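# Untie and remove the cord from a flower bunch

## Task

Get the cord off the bunch of flowers while leaving the stems unbent and the blooms unsquashed.

## Robot and tools

Robot: two 6-joint arms, left_arm and right_arm, each ending in a parallel two-finger gripper. left_arm sits on the +y side of the table, right_arm on the -y side (these names do not match image left and right). Calibrated base positions in the scene frame: left_arm (-0.045, +0.299, +0.017) m, right_arm (+0.025, -0.341, +0.005) m, both nearly unrotated. A gripper's fingers extend along its own +z axis and separate along its y axis. end_effector_position marks the spot between the pads, roughly 1 cm short of the fingertips. Each wrist carries a camera and cable; if that cable contacts anything, it counts as the hand touching it.

Frames: the scene frame has its origin at table-top height, halfway between the nominal bases, +x reaching out over the table, +z up. Reported hand positions, orientations (quat wxyz), velocities and Hand targets are in each arm's own base frame. The table and fixed cameras use the scene frame. Every motion offset is expressed along the axes of that arm's current Hand target.

execute_actions(actions, cameras): actions is a list of actions; each action is up to 15 rows, one row per 1/30 s control step, and a short action repeats its final row to fill 15 steps. Every row holds 14 numbers in [-1, 1]: left_arm dx, dy, dz, rx, ry, rz, opening, then the same seven for right_arm. The six pose numbers are offsets, not poses, measured from the Hand target the action began with (not from the previous row); 1.0 equals 0.6 m for dx/dy/dz or 180 degrees for the rotation vector rx/ry/rz. A new action or call starts from the updated Hand target, so repeating an offset keeps moving. opening is absolute: +1 fully open (0.094 m), -1 shut. All zeros for an arm's six pose numbers re-requests its current Hand target; always resend the gripper's intended opening, because 0 is a real command (half open). cameras: names, ["all"], or []; an empty actions list returns all images plus scene number.

move(target, speed, blend, opening_speed, grip_force, blocking, cameras): target is one 14-number row (same layout and scale as above) or a list of up to 15 such rows; every row is an offset from the Hand targets at the move's start, not chained. Straight-line paths; all arms finish together; minimum 0.5 s, capped at 10 s total. speed: m/s, 0.002 to 2.9, default 0.25 (turns at up to twice that in rad/s); one value or one per target. blend: corner rounding in metres for lists, 0 means stop at each. opening_speed: rate of finger travel per second on the -1..1 scale, at least 0.2; use it for gentle closing. grip_force: newtons per finger pad, 10 to 50, one value or one per arm; stays until changed; low values close slowly. blocking=false returns after about 0.5 s while the move continues. Moves do not avoid obstacles or the other arm. The result adds a move: line, e.g. done, off_target, moving, held, fault, plus limits=paced (pose clipped) or limits=held (steps withheld). done means within 10 mm and 2 degrees; neither done nor off_target tells you about contact.

wait(seconds 0 to 10): let the scene run; a running move continues. stop(): brakes a running move. zoom_image(camera, region [x0, y0, x1, y1] in pixels, at most 504 by 504) on the latest image of cam_head_left, cam_head_right, cam_high, cam_low, cam_left_wrist or cam_right_wrist (all 504x504). read_manual(section "licences") only gives licence text. finished_scene(scene 1 or 2) ends the scene irreversibly; the cord must already be off and stay off.

Results: per arm end_effector_position (m), end_effector_quat_wxyz, Hand target (next offsets count from it), Tool commands, grip_measured (same scale as opening; reads a little wide when empty), grip_effort_nm (gripper motor effort, negative closing; not pad force), joint positions, velocities (may be omitted when within noise) and torques. MOTOR HOT appears at 75 °C; at 90 °C a fault folds that arm away for the rest of the scene; at 100 °C it collapses. Avoid long stretched holds or pushing toward unreachable poses.

Behaviour to expect: each step the commanded orientation is limited to 40 degrees from the current one. Arms often come to rest a few centimetres short because of friction and weight; a fresh command, even zeros, asks again, or send the remaining distance. An arm blocked by something keeps pressing until you command its target back out past the gripper. Avoid paths passing near an arm's own base. Faster moves lag more and hit harder.

Care: the flowers are fragile. Close on stems or cord slowly with opening_speed and a low grip_force, and pull gently. Never let the arms, grippers or wrist cameras bump or press each other, and never close one gripper on the other's fingers. Avoid slams, hard pushes, dropping things, or letting anything fall or be left off the table. Loose objects may occasionally be nudged by an outside push.

Each tool is called after "Call:" as name([rows], argument=value, ...), one row to a line, values as JSON.

## Session

Call:
execute_actions(actions=[])

Scene clock: 0.00 s.
left_arm: end_effector_position=(+0.4103, +0.0003, +0.1123) grip_measured=+1.000 grip_effort_nm=n/a end_effector_quat_wxyz=(+0.600, -0.024, +0.798, +0.054) | right_arm: end_effector_position=(+0.3872, -0.0690, +0.1026) grip_measured=+1.000 grip_effort_nm=n/a end_effector_quat_wxyz=(+0.584, +0.131, +0.797, -0.083)
Joint positions: left_arm=[-0.09 1.567 0.405 0.878 -0.202 0.001 0.094] | right_arm=[-0.083 1.521 0.349 0.855 0.21 0.09 0.094]
Joint velocities: within noise
Joint torques (N m): no reading
Heat: left arm: 32 °C; right arm: 43 °C.
Hand target: left_arm +0.4114, +0.0001, +0.1149; +0.600, -0.025, +0.798, +0.054 | right_arm +0.3924, -0.0699, +0.1174; +0.600, +0.132, +0.784, -0.082
Tool commands: left_gripper/opening=+1.0 right_gripper/opening=+1.0
camera_calibration:
cam_left_wrist: T_world_to_cam=[[0.0257668, -0.989209, -0.144231, 0.00221882], [-0.656744, 0.0920246, -0.748478, 0.398006], [0.753674, 0.114009, -0.647285, -0.115698], [0, 0, 0, 1]] pos_world=[0.348529, -0.0212409, 0.223329]
cam_right_wrist: T_world_to_cam=[[-0.40608, -0.905506, -0.123116, 0.103586], [-0.593392, 0.363738, -0.718039, 0.370592], [0.694971, -0.218525, -0.685027, -0.100335], [0, 0, 0, 1]] pos_world=[0.3317, -0.0629265, 0.210121]

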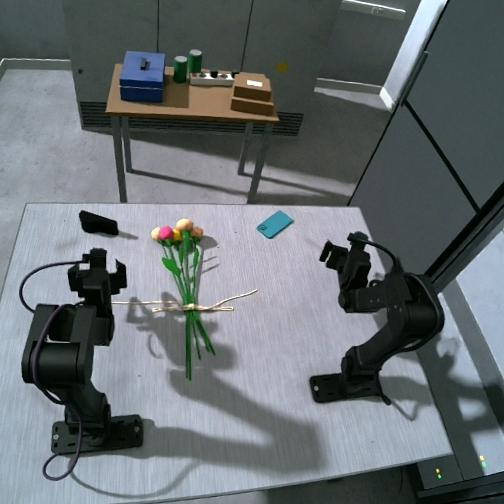

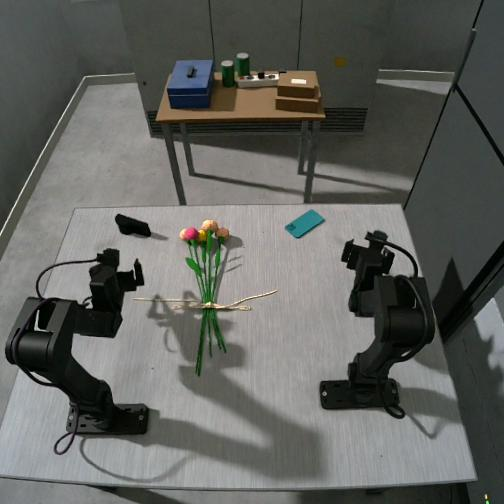

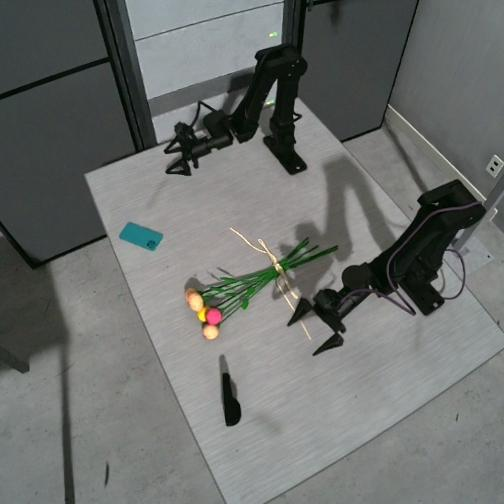

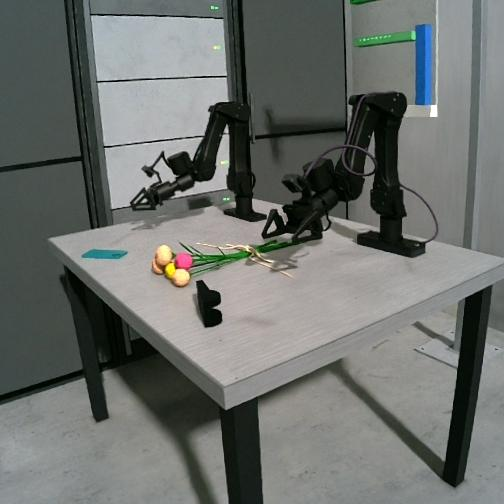

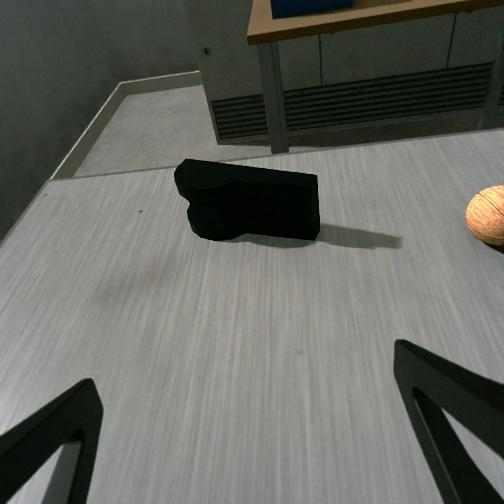

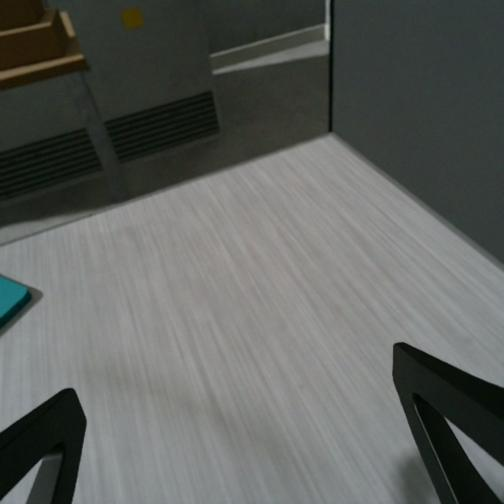

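Call:
zoom_image(camera="cam_head_right", region=[120, 210, 290, 380])

Call:
zoom_image(camera="cam_high", region=[200, 210, 350, 360])

Call:
zoom_image(camera="cam_head_left", region=[140, 270, 270, 400])

Call:
zoom_image(camera="cam_low", region=[170, 210, 320, 300])

Scaled by 2.965.

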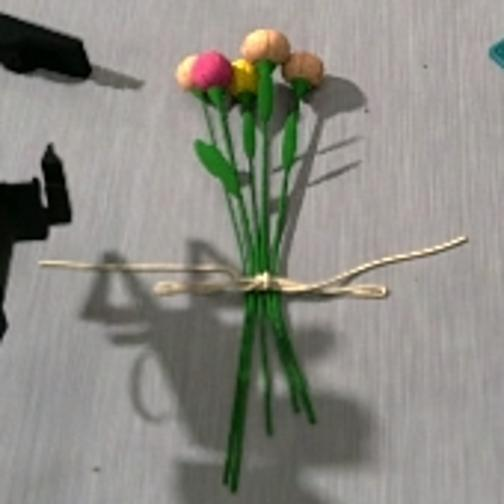

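Scaled by 3.360.

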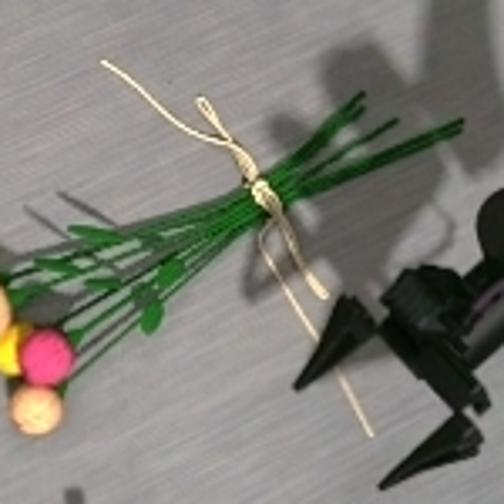

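Scaled by 3.877.

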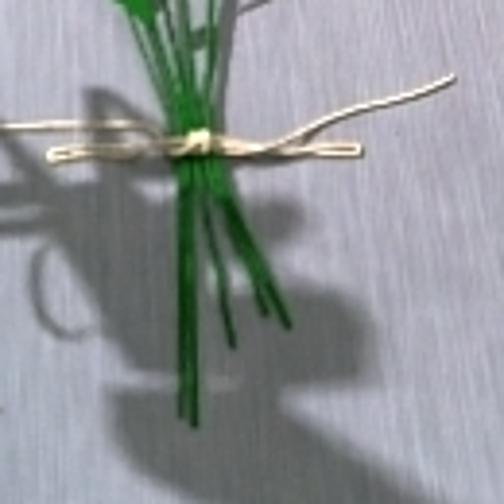

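Scaled by 3.360.

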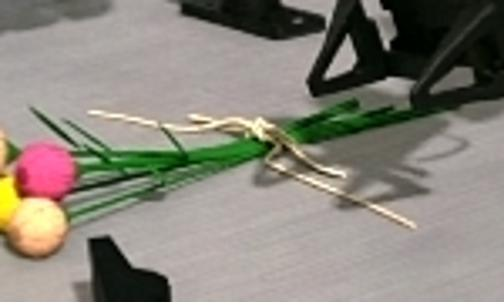

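Call:
move(target=[-0.003,-0.096,-0.099,-0.287,0.343,-0.406,-0.2,0.064,0.4475,-0.263,0.195,0.379,0.241,-0.2], speed=0.4, cameras=["all"])

Scene clock: 40.53 s.
left_arm: end_effector_position=(+0.3606, -0.0653, +0.1284) grip_measured=-0.197 grip_effort_nm=-0.12 end_effector_quat_wxyz=(-0.006, +0.702, -0.712, +0.005) | right_arm: end_effector_position=(+0.3160, +0.2329, +0.1254) grip_measured=-0.198 grip_effort_nm=-0.11 end_effector_quat_wxyz=(-0.002, +0.570, +0.821, -0.001)
Joint positions: left_arm=[-0.184 1.922 1.731 -1.364 -0.004 -1.74 0.038] | right_arm=[0.632 2.054 1.907 -1.428 -0.002 1.845 0.038]
Joint torques (N m): left_arm=[0.21 -8.77 7.56 -0.31 -0.03 -0.11] | right_arm=[0.43 -10.39 8.64 -0.06 0.01 0.12]
Heat: left arm: 34 °C; right arm: 46 °C.
Hand target: left_arm +0.3611, -0.0640, +0.1297; -0.001, +0.707, -0.707, +0.000 | right_arm +0.3200, +0.2352, +0.1301; +0.001, +0.574, +0.819, +0.000
Off the commanded pose: left_arm 0.002 m, 1 deg | right_arm 0.007 m, 1 deg.
move: done
camera_calibration:
cam_left_wrist: T_world_to_cam=[[0.990597, -0.119968, 0.0657683, -0.377117], [-0.136413, -0.902819, 0.407811, -0.0175995], [0.0104527, -0.412948, -0.910695, 0.207089], [0, 0, 0, 1]] pos_world=[0.369006, 0.0243863, 0.220575]
cam_right_wrist: T_world_to_cam=[[-0.971811, -0.222414, 0.0782017, 0.345253], [-0.169535, 0.88976, 0.423775, -0.164809], [-0.163834, 0.398571, -0.902385, 0.185582], [0, 0, 0, 1]] pos_world=[0.337985, 0.149462, 0.210309]

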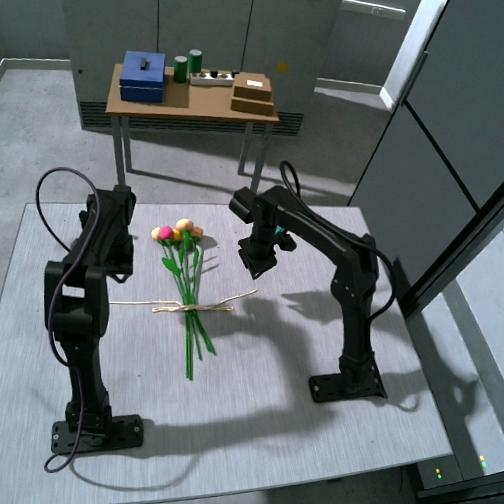

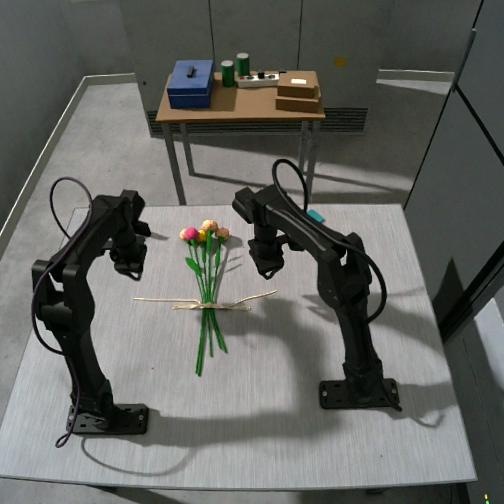

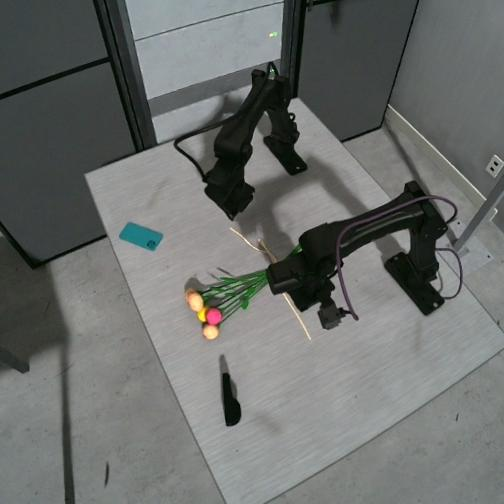

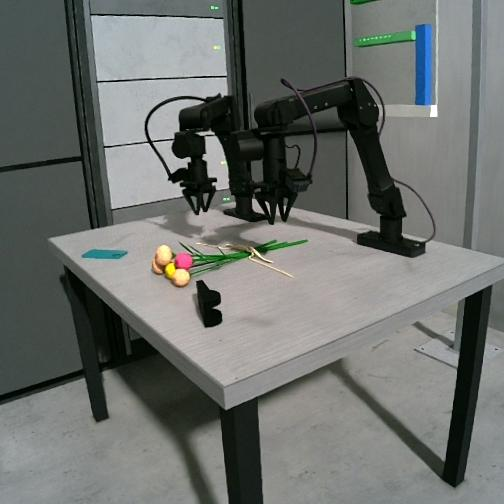

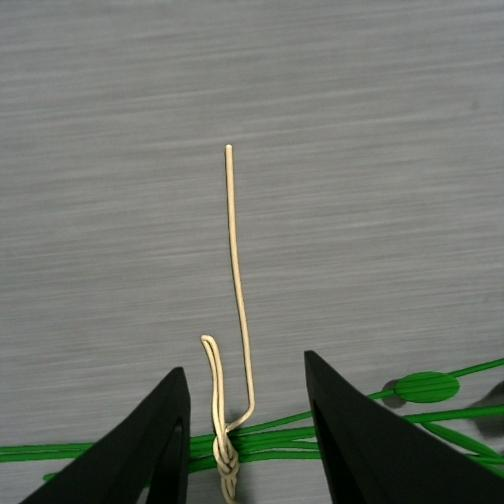

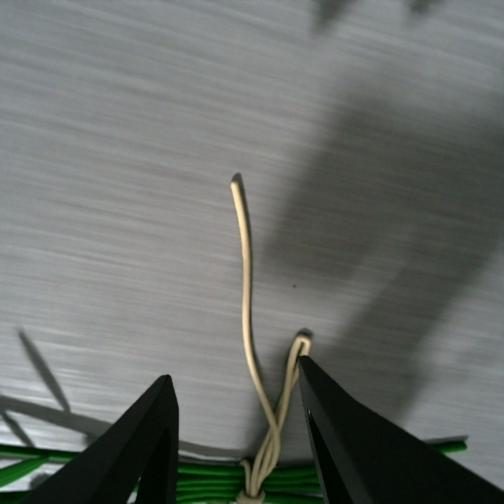

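Call:
move(target=[-0.032,-0.005,0.195,0,0,0,-0.4,-0.004,-0.014,0.18,0,0,0,-0.4], cameras=["cam_left_wrist","cam_right_wrist","cam_low"])

Scene clock: 53.83 s.
left_arm: end_effector_position=(+0.3637, -0.0472, +0.0156) grip_measured=-0.397 grip_effort_nm=-0.12 end_effector_quat_wxyz=(-0.002, +0.706, -0.708, +0.000) | right_arm: end_effector_position=(+0.3129, +0.2310, +0.0267) grip_measured=-0.398 grip_effort_nm=-0.11 end_effector_quat_wxyz=(-0.001, +0.570, +0.821, +0.004)
Joint positions: left_arm=[-0.133 2.006 1.393 -0.955 -0.003 -1.7 0.028] | right_arm=[0.632 2.069 1.534 -1.03 -0.004 1.846 0.028]
Joint torques (N m): left_arm=[0.17 -9.96 4.94 0.04 -0.04 0.04] | right_arm=[0.39 -11.07 4.77 0.25 0.06 0.11]
Heat: left arm: 34 °C; right arm: 47 °C.
Hand target: left_arm +0.3644, -0.0445, +0.0127; -0.002, +0.707, -0.707, +0.000 | right_arm +0.3130, +0.2300, +0.0221; +0.001, +0.574, +0.819, +0.000
Off the commanded pose: left_arm 0.004 m, 0 deg | right_arm 0.005 m, 1 deg.
move: done
camera_calibration:
cam_left_wrist: T_world_to_cam=[[0.992637, -0.109247, 0.0523131, -0.370587], [-0.121094, -0.904953, 0.407916, 0.039454], [0.00277737, -0.411248, -0.911519, 0.114718], [0, 0, 0, 1]] pos_world=[0.372318, 0.0423962, 0.107861]
cam_right_wrist: T_world_to_cam=[[-0.97243, -0.222618, 0.0694312, 0.349962], [-0.17237, 0.886726, 0.428958, -0.120339], [-0.15706, 0.405163, -0.900652, 0.0931453], [0, 0, 0, 1]] pos_world=[0.3342, 0.146877, 0.111214]
Images, in order (width x height): cam_low 504x504, cam_left_wrist 504x504, cam_right_wrist 504x504.

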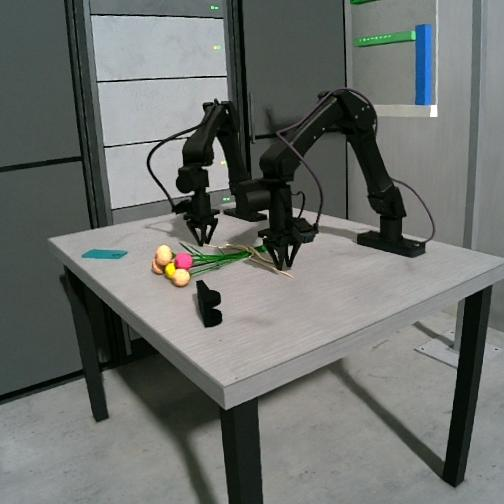

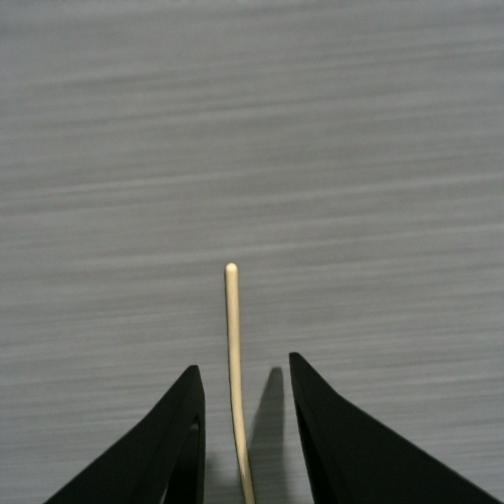

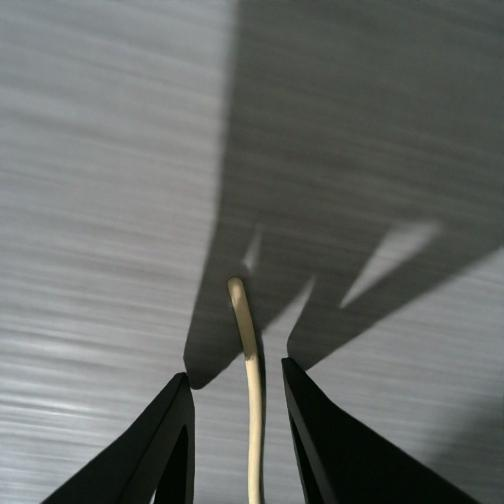

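Call:
move(target=[0,0,0.034,0,0,0,-0.4,0,0,0.032,0,0,0,-0.4], speed=0.05, cameras=["cam_left_wrist","cam_right_wrist"])

Scene clock: 58.10 s.
left_arm: end_effector_position=(+0.3664, -0.0476, -0.0004) grip_measured=-0.397 grip_effort_nm=-0.12 end_effector_quat_wxyz=(-0.006, +0.706, -0.708, +0.006) | right_arm: end_effector_position=(+0.3134, +0.2316, +0.0223) grip_measured=-0.398 grip_effort_nm=-0.11 end_effector_quat_wxyz=(+0.000, +0.570, +0.821, +0.008)
Joint positions: left_arm=[-0.133 2.028 1.356 -0.884 -0.002 -1.7 0.028] | right_arm=[0.632 2.069 1.516 -1.003 -0.005 1.846 0.028]
Joint torques (N m): left_arm=[0.2 -9.33 4.46 0.08 -0.04 0.04] | right_arm=[0.28 -9.32 2.65 0.69 0.07 0.13]
Heat: left arm: 34 °C; right arm: 46 °C.
Hand target: left_arm +0.3644, -0.0444, -0.0077; -0.001, +0.707, -0.707, +0.000 | right_arm +0.3131, +0.2299, +0.0029; +0.001, +0.574, +0.819, +0.000
Off the commanded pose: left_arm 0.008 m, 1 deg | right_arm 0.019 m, 1 deg.
move: off_target (right_arm)
camera_calibration:
cam_left_wrist: T_world_to_cam=[[0.991812, -0.109475, 0.0657521, -0.372245], [-0.12685, -0.904002, 0.408277, 0.0480672], [0.0147437, -0.413275, -0.910487, 0.0955781], [0, 0, 0, 1]] pos_world=[0.373886, 0.0422012, 0.0918738]
cam_right_wrist: T_world_to_cam=[[-0.972842, -0.223028, 0.0619505, 0.351327], [-0.17511, 0.884145, 0.433156, -0.117531], [-0.151379, 0.410544, -0.899187, 0.0859369], [0, 0, 0, 1]] pos_world=[0.334214, 0.146989, 0.106418]
Images, in order (width x height): cam_left_wrist 504x504, cam_right_wrist 504x504.

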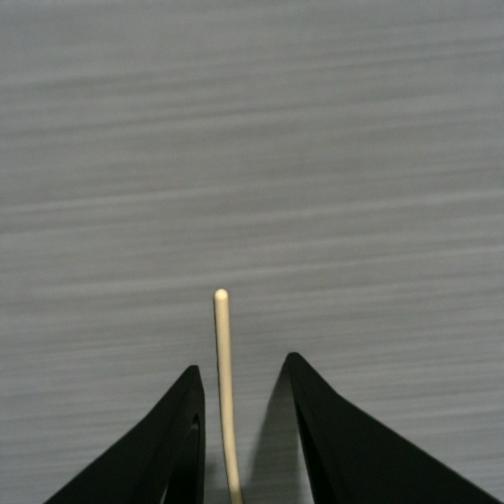

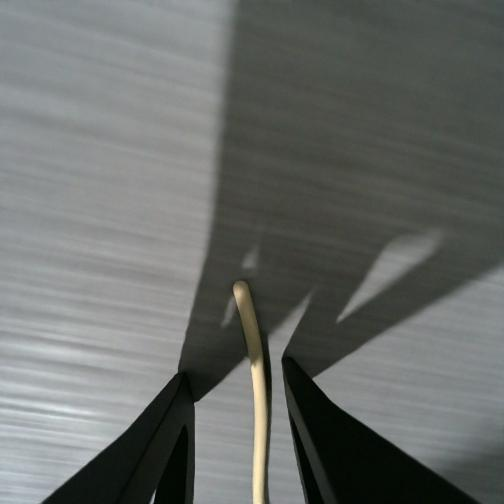

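Call:
move(target=[0,0,-0.006,0,0,0,-0.4,0,0,-0.023,0,0,0,-0.4], speed=0.05)

Call:
move(target=[0,0,0,0,0,0,-1,0,0,0,0,0,0,-1], opening_speed=0.5, cameras=["cam_left_wrist","cam_right_wrist"])

Scene clock: 63.50 s.
left_arm: end_effector_position=(+0.3664, -0.0476, -0.0004) grip_measured=-0.397 grip_effort_nm=-0.12 end_effector_quat_wxyz=(-0.006, +0.706, -0.708, +0.006) | right_arm: end_effector_position=(+0.3134, +0.2315, +0.0223) grip_measured=-0.398 grip_effort_nm=-0.10 end_effector_quat_wxyz=(+0.000, +0.570, +0.821, +0.008)
Joint positions: left_arm=[-0.133 2.028 1.356 -0.884 -0.002 -1.7 0.028] | right_arm=[0.632 2.069 1.516 -1.003 -0.005 1.846 0.028]
Joint torques (N m): left_arm=[0.18 -9.8 5.03 -0.08 -0.04 0.04] | right_arm=[0.35 -10.54 5.08 0.2 0.06 0.08]
Heat: left arm: 33 °C; right arm: 45 °C.
Hand target: left_arm +0.3644, -0.0444, -0.0041; -0.001, +0.707, -0.707, +0.000 | right_arm +0.3131, +0.2300, +0.0167; +0.001, +0.574, +0.819, +0.000
Off the commanded pose: left_arm 0.005 m, 1 deg | right_arm 0.006 m, 1 deg.
move: done

Scene clock: 65.20 s.
left_arm: end_effector_position=(+0.3664, -0.0476, -0.0004) grip_measured=-0.961 grip_effort_nm=-1.01 end_effector_quat_wxyz=(-0.006, +0.706, -0.708, +0.006) | right_arm: end_effector_position=(+0.3113, +0.2305, +0.0223) grip_measured=-0.954 grip_effort_nm=-1.04 end_effector_quat_wxyz=(-0.002, +0.571, +0.821, +0.004)
Joint positions: left_arm=[-0.133 2.028 1.356 -0.884 -0.002 -1.7 0.002] | right_arm=[0.632 2.069 1.516 -1.012 -0.007 1.847 0.002]
Joint torques (N m): left_arm=[0.18 -9.77 5.01 -0.08 -0.04 0.04] | right_arm=[0.36 -10.54 5.08 0.3 0.08 0.11]
Heat: left arm: 33 °C; right arm: 45 °C.
Hand target: left_arm +0.3644, -0.0444, -0.0041; -0.001, +0.707, -0.707, +0.000 | right_arm +0.3130, +0.2300, +0.0167; +0.001, +0.574, +0.819, +0.000
Off the commanded pose: left_arm 0.005 m, 1 deg | right_arm 0.006 m, 1 deg.
move: done
camera_calibration:
cam_left_wrist: T_world_to_cam=[[0.991812, -0.109475, 0.0657521, -0.372245], [-0.12685, -0.904002, 0.408277, 0.0480672], [0.0147437, -0.413275, -0.910487, 0.0955781], [0, 0, 0, 1]] pos_world=[0.373886, 0.0422012, 0.0918738]
cam_right_wrist: T_world_to_cam=[[-0.972424, -0.221988, 0.0715075, 0.348452], [-0.170577, 0.886065, 0.431037, -0.11867], [-0.159045, 0.406953, -0.899496, 0.0892499], [0, 0, 0, 1]] pos_world=[0.332795, 0.146181, 0.106514]
Images, in order (width x height): cam_left_wrist 504x504, cam_right_wrist 504x504.

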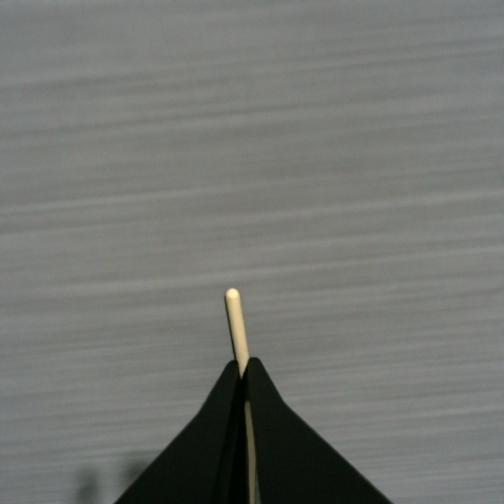

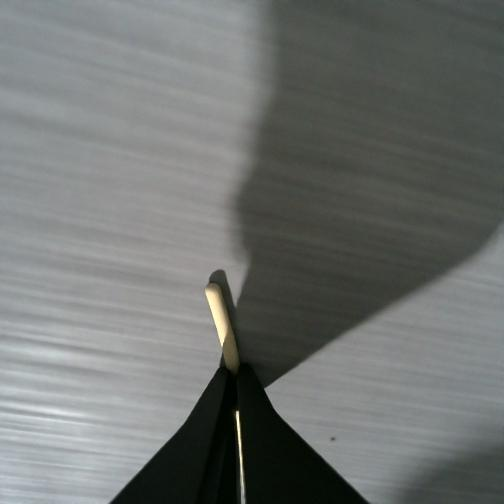

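Call:
move(target=[-0.13,0,-0.02,0,0,0,-1,-0.123,-0.045,-0.015,0,0,0,-1], speed=0.06, cameras=["cam_head_left","cam_head_right","cam_high","cam_left_wrist","cam_right_wrist"])

Call:
zoom_image(camera="cam_head_right", region=[100, 210, 310, 380])

Scene clock: 73.13 s.
left_arm: end_effector_position=(+0.3623, +0.0313, -0.0004) grip_measured=-0.962 grip_effort_nm=-1.02 end_effector_quat_wxyz=(+0.003, +0.707, -0.707, -0.001) | right_arm: end_effector_position=(+0.3153, +0.1645, +0.0229) grip_measured=-0.954 grip_effort_nm=-1.05 end_effector_quat_wxyz=(-0.013, +0.571, +0.821, +0.011)
Joint positions: left_arm=[0.085 2.028 1.356 -0.907 0.003 -1.487 0.002] | right_arm=[0.461 1.954 1.349 -0.96 -0.033 1.677 0.002]
Joint torques (N m): left_arm=[0.09 -11.79 6.39 -0.32 -0.08 0.05] | right_arm=[-0.79 -12.98 3.32 0.08 0.33 -0.03]
Heat: left arm: 33 °C; right arm: 44 °C.
Hand target: left_arm +0.3645, +0.0336, +0.0081; -0.002, +0.707, -0.707, +0.000 | right_arm +0.3128, +0.1514, +0.0258; +0.001, +0.574, +0.819, +0.000
Off the commanded pose: left_arm 0.009 m, 1 deg | right_arm 0.014 m, 2 deg.
move: off_target (right_arm)
camera_calibration:
cam_left_wrist: T_world_to_cam=[[0.993591, -0.104365, 0.0434047, -0.360335], [-0.11296, -0.903187, 0.414118, 0.113884], [-0.00401704, -0.416367, -0.909188, 0.13513], [0, 0, 0, 1]] pos_world=[0.371433, 0.121516, 0.0913373]
cam_right_wrist: T_world_to_cam=[[-0.971857, -0.223051, 0.0757754, 0.337574], [-0.16563, 0.875731, 0.453499, -0.0601786], [-0.167512, 0.428185, -0.88803, 0.116227], [0, 0, 0, 1]] pos_world=[0.337575, 0.0782296, 0.104924]
Images, in order (width x height): cam_head_left 504x504, cam_head_right 504x504, cam_high 504x504, cam_left_wrist 504x504, cam_right_wrist 504x504.

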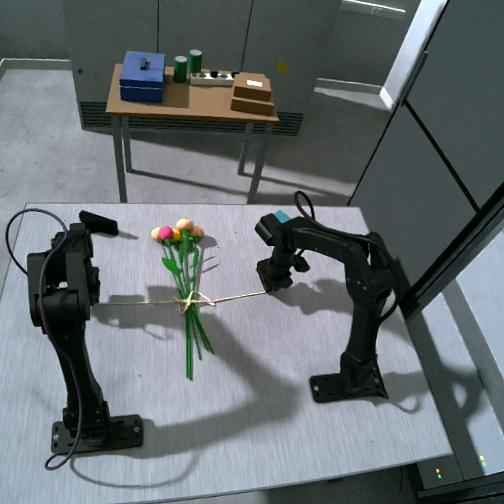

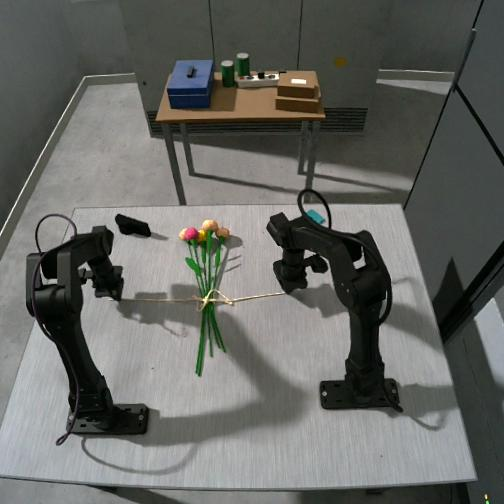

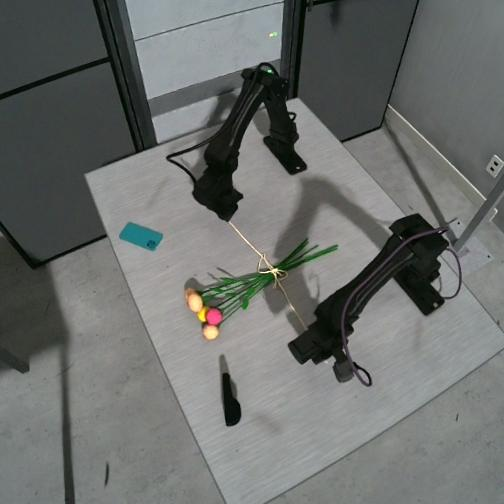

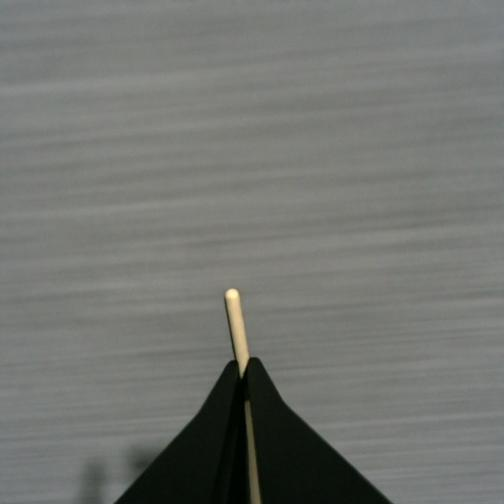

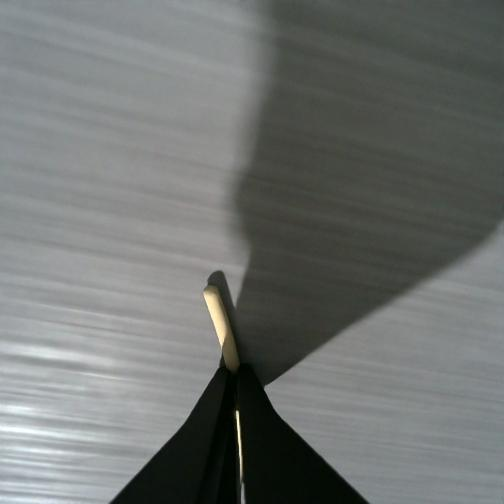

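Scaled by 2.400.

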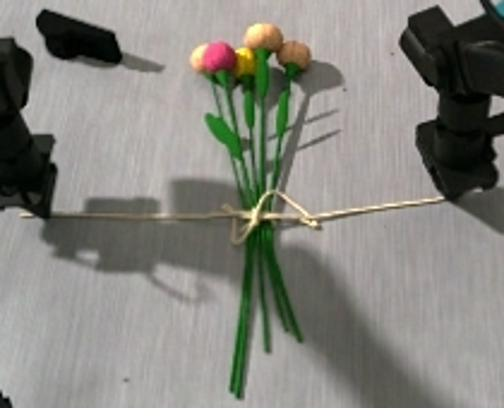

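Working. Continue.

Call:
move(target=[-0.07,0,0,0,0,0,-1,-0.075,-0.02,0,0,0,0,-1], speed=0.06, cameras=["cam_head_right","cam_high"])

Call:
zoom_image(camera="cam_head_right", region=[100, 210, 310, 380])

Call:
zoom_image(camera="cam_high", region=[200, 200, 350, 350])

Scene clock: 79.87 s.
left_arm: end_effector_position=(+0.3621, +0.0727, +0.0047) grip_measured=-0.962 grip_effort_nm=-1.02 end_effector_quat_wxyz=(-0.001, +0.707, -0.707, +0.002) | right_arm: end_effector_position=(+0.3182, +0.1167, +0.0232) grip_measured=-0.954 grip_effort_nm=-1.05 end_effector_quat_wxyz=(-0.015, +0.571, +0.821, +0.007)
Joint positions: left_arm=[0.197 2.029 1.381 -0.918 0.003 -1.374 0.002] | right_arm=[0.331 1.905 1.281 -0.953 -0.033 1.546 0.002]
Joint torques (N m): left_arm=[0.2 -9.98 7.02 -0.28 -0.08 0.05] | right_arm=[-0.73 -12.55 3.3 0.18 0.33 -0.04]
Heat: left arm: 33 °C; right arm: 44 °C.
Hand target: left_arm +0.3645, +0.0756, +0.0082; -0.002, +0.707, -0.707, +0.000 | right_arm +0.3169, +0.1050, +0.0258; +0.001, +0.574, +0.819, +0.000
Off the commanded pose: left_arm 0.005 m, 0 deg | right_arm 0.012 m, 2 deg.
move: off_target (right_arm)
Images, in order (width x height): cam_head_right 504x504, cam_high 504x504.

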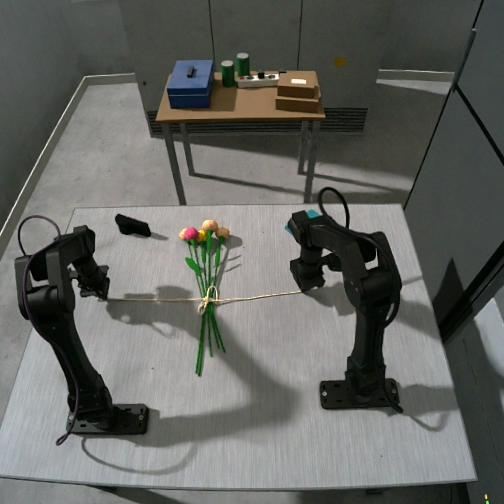

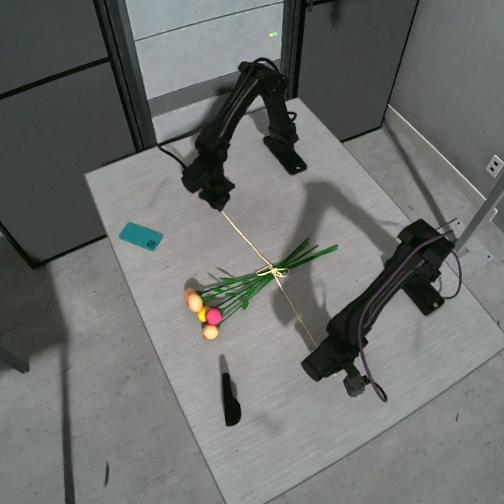

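Scaled by 2.400.

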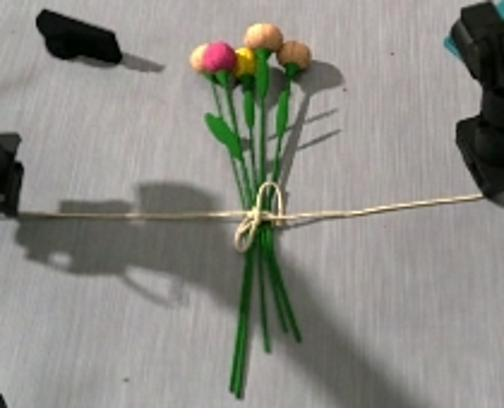

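Scaled by 3.360.

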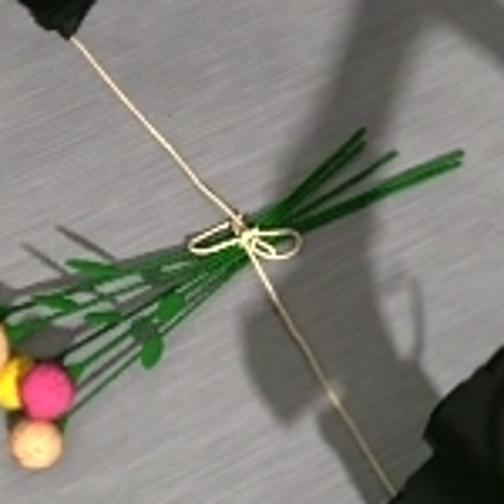

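Call:
move(target=[-0.08,0,0,0,0,0,-1,-0.085,-0.025,0,0,0,0,-1], speed=0.05, cameras=["cam_head_right","cam_high"])

Call:
zoom_image(camera="cam_head_right", region=[100, 210, 310, 380])

Call:
zoom_image(camera="cam_high", region=[200, 200, 350, 350])

Scene clock: 86.77 s.
left_arm: end_effector_position=(+0.3636, +0.1202, +0.0085) grip_measured=-0.962 grip_effort_nm=-1.02 end_effector_quat_wxyz=(-0.006, +0.707, -0.707, +0.005) | right_arm: end_effector_position=(+0.3210, +0.0632, +0.0226) grip_measured=-0.954 grip_effort_nm=-1.05 end_effector_quat_wxyz=(-0.017, +0.571, +0.821, +0.007)
Joint positions: left_arm=[0.318 2.063 1.449 -0.942 0.003 -1.252 0.002] | right_arm=[0.173 1.873 1.235 -0.949 -0.033 1.387 0.002]
Joint torques (N m): left_arm=[0.16 -9.55 7.19 -0.26 -0.08 0.05] | right_arm=[-0.83 -12.16 3.22 0.27 0.27 -0.08]
Heat: left arm: 34 °C; right arm: 43 °C.
Hand target: left_arm +0.3646, +0.1235, +0.0083; -0.001, +0.707, -0.707, +0.000 | right_arm +0.3202, +0.0520, +0.0258; +0.001, +0.574, +0.819, +0.000
Off the commanded pose: left_arm 0.004 m, 1 deg | right_arm 0.012 m, 2 deg.
move: off_target (right_arm)
Images, in order (width x height): cam_head_right 504x504, cam_high 504x504.

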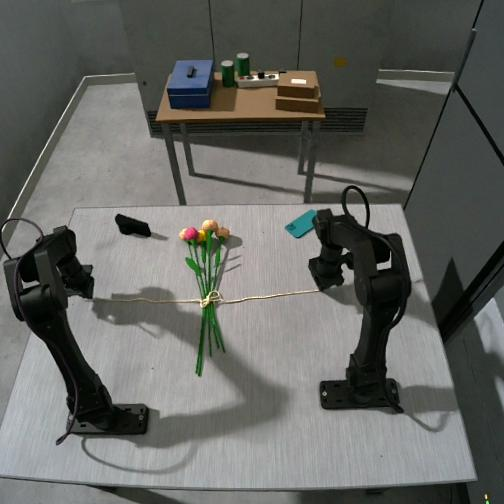

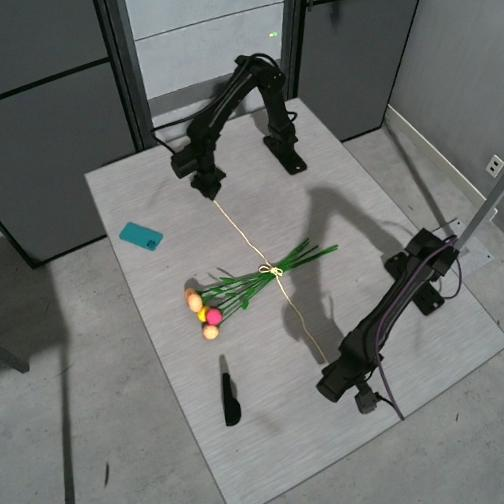

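Scaled by 2.400.

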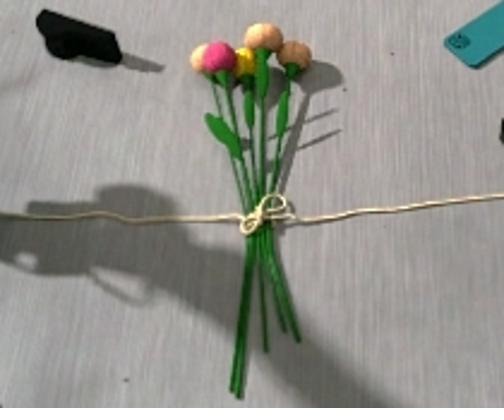

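Scaled by 3.360.

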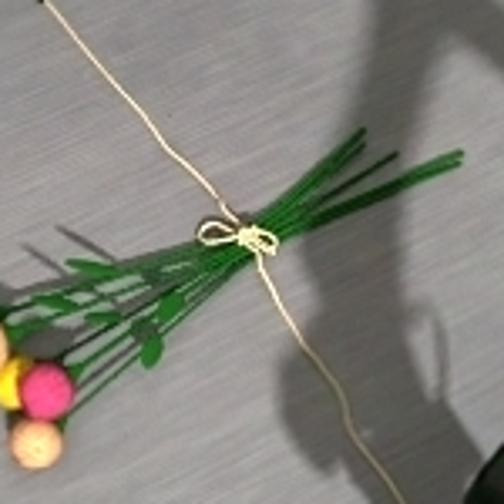

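Call:
move(target=[-0.08,0,0,0,0,0,-1,-0.08,-0.027,0,0,0,0,-1], speed=0.05, cameras=["cam_head_right","cam_high","cam_left_wrist","cam_right_wrist"])

Call:
zoom_image(camera="cam_head_right", region=[100, 210, 310, 380])

Call:
zoom_image(camera="cam_high", region=[200, 200, 350, 350])

Scene clock: 95.07 s.
left_arm: end_effector_position=(+0.3640, +0.1681, +0.0091) grip_measured=-0.962 grip_effort_nm=-1.02 end_effector_quat_wxyz=(-0.006, +0.707, -0.707, +0.004) | right_arm: end_effector_position=(+0.3235, +0.0123, +0.0227) grip_measured=-0.954 grip_effort_nm=-1.05 end_effector_quat_wxyz=(-0.017, +0.570, +0.821, +0.009)
Joint positions: left_arm=[0.431 2.127 1.551 -0.981 0.003 -1.139 0.002] | right_arm=[0.016 1.862 1.221 -0.947 -0.033 1.23 0.002]
Joint torques (N m): left_arm=[0.29 -10.13 7.27 -0.25 -0.07 0.05] | right_arm=[-0.85 -12.11 3.26 0.27 0.31 -0.03]
Heat: left arm: 34 °C; right arm: 43 °C.
Hand target: left_arm +0.3646, +0.1715, +0.0084; -0.002, +0.707, -0.707, +0.000 | right_arm +0.3213, +0.0013, +0.0259; +0.001, +0.574, +0.819, +0.000
Off the commanded pose: left_arm 0.004 m, 1 deg | right_arm 0.012 m, 2 deg.
move: off_target (right_arm)
camera_calibration:
cam_left_wrist: T_world_to_cam=[[0.99231, -0.106347, 0.0633381, -0.347557], [-0.122962, -0.905627, 0.405858, 0.237819], [0.014199, -0.410525, -0.911739, 0.19313], [0, 0, 0, 1]] pos_world=[0.371385, 0.257698, 0.101577]
cam_right_wrist: T_world_to_cam=[[-0.970899, -0.224591, 0.0831569, 0.311169], [-0.163394, 0.875047, 0.455626, 0.0737276], [-0.175096, 0.428779, -0.886279, 0.185034], [0, 0, 0, 1]] pos_world=[0.346558, -0.0739681, 0.104523]
Images, in order (width x height): cam_head_right 504x504, cam_high 504x504, cam_left_wrist 504x504, cam_right_wrist 504x504.

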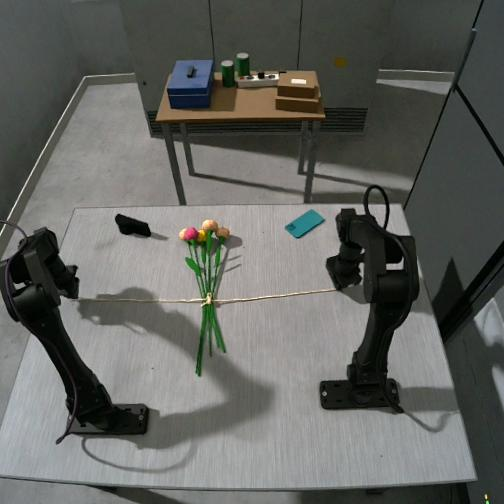

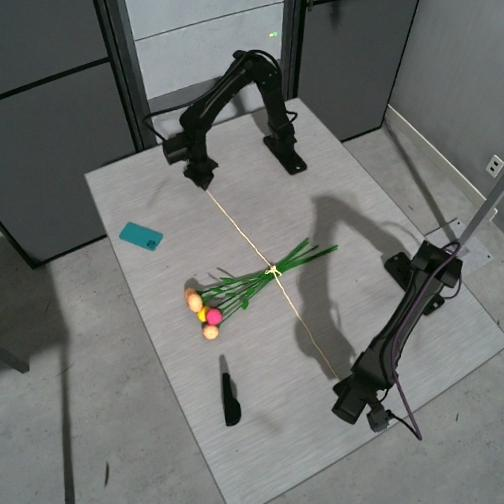

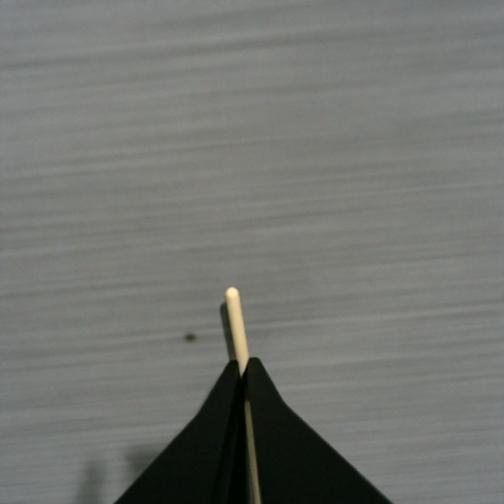

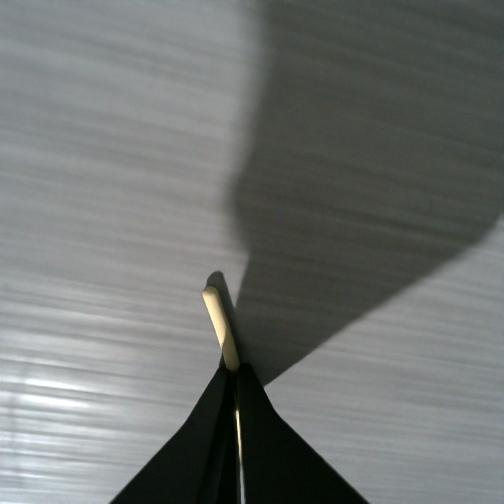

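Scaled by 2.400.

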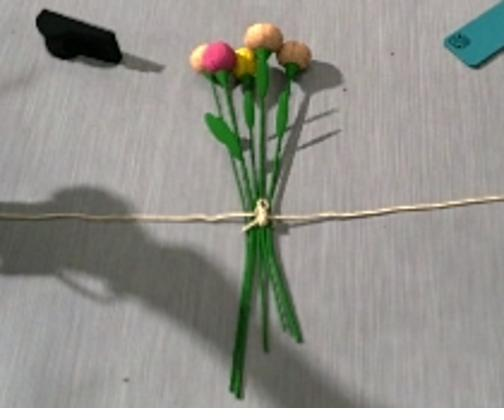

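Scaled by 3.360.

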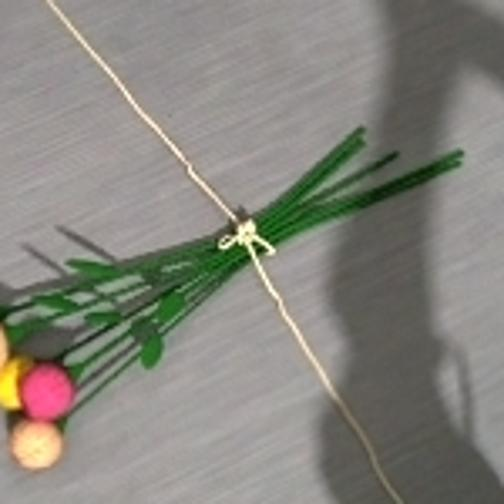

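Nearly. 4 cm more each.

Call:
move(target=[-0.05,0,0,0,0,0,-1,-0.05,-0.017,0,0,0,0,-1], speed=0.04, cameras=["cam_head_right","cam_high"])

Call:
zoom_image(camera="cam_head_right", region=[150, 250, 270, 370])

Call:
zoom_image(camera="cam_high", region=[220, 220, 340, 340])

Scene clock: 100.10 s.
left_arm: end_effector_position=(+0.3642, +0.1983, +0.0095) grip_measured=-0.962 grip_effort_nm=-1.02 end_effector_quat_wxyz=(-0.006, +0.707, -0.707, +0.003) | right_arm: end_effector_position=(+0.3232, -0.0194, +0.0227) grip_measured=-0.954 grip_effort_nm=-1.05 end_effector_quat_wxyz=(-0.016, +0.570, +0.821, +0.010)
Joint positions: left_arm=[0.497 2.178 1.634 -1.013 0.003 -1.073 0.002] | right_arm=[-0.082 1.862 1.221 -0.947 -0.033 1.132 0.002]
Joint torques (N m): left_arm=[0.27 -10.55 7.34 -0.25 -0.08 0.05] | right_arm=[-1.07 -11.51 4.03 0.21 0.32 -0.06]
Heat: left arm: 34 °C; right arm: 43 °C.
Hand target: left_arm +0.3646, +0.2015, +0.0085; -0.001, +0.707, -0.707, +0.000 | right_arm +0.3219, -0.0304, +0.0259; +0.001, +0.574, +0.819, +0.000
Off the commanded pose: left_arm 0.003 m, 1 deg | right_arm 0.011 m, 2 deg.
move: off_target (right_arm)
Images, in order (width x height): cam_head_right 504x504, cam_high 504x504.

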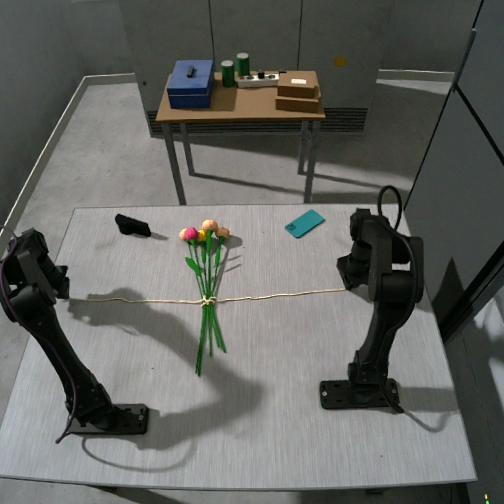

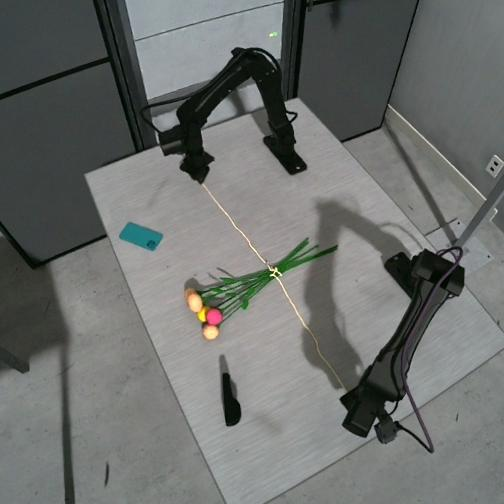

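Scaled by 4.200.

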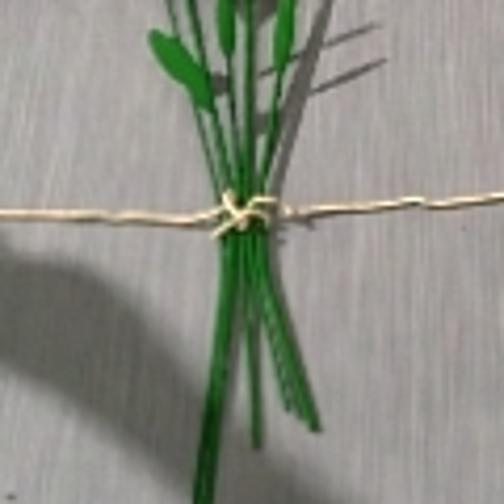

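Scaled by 4.200.

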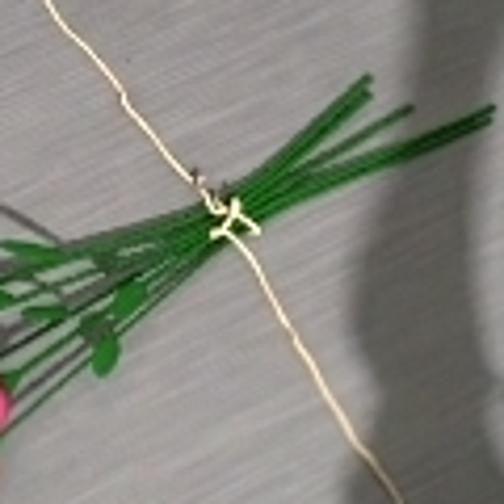

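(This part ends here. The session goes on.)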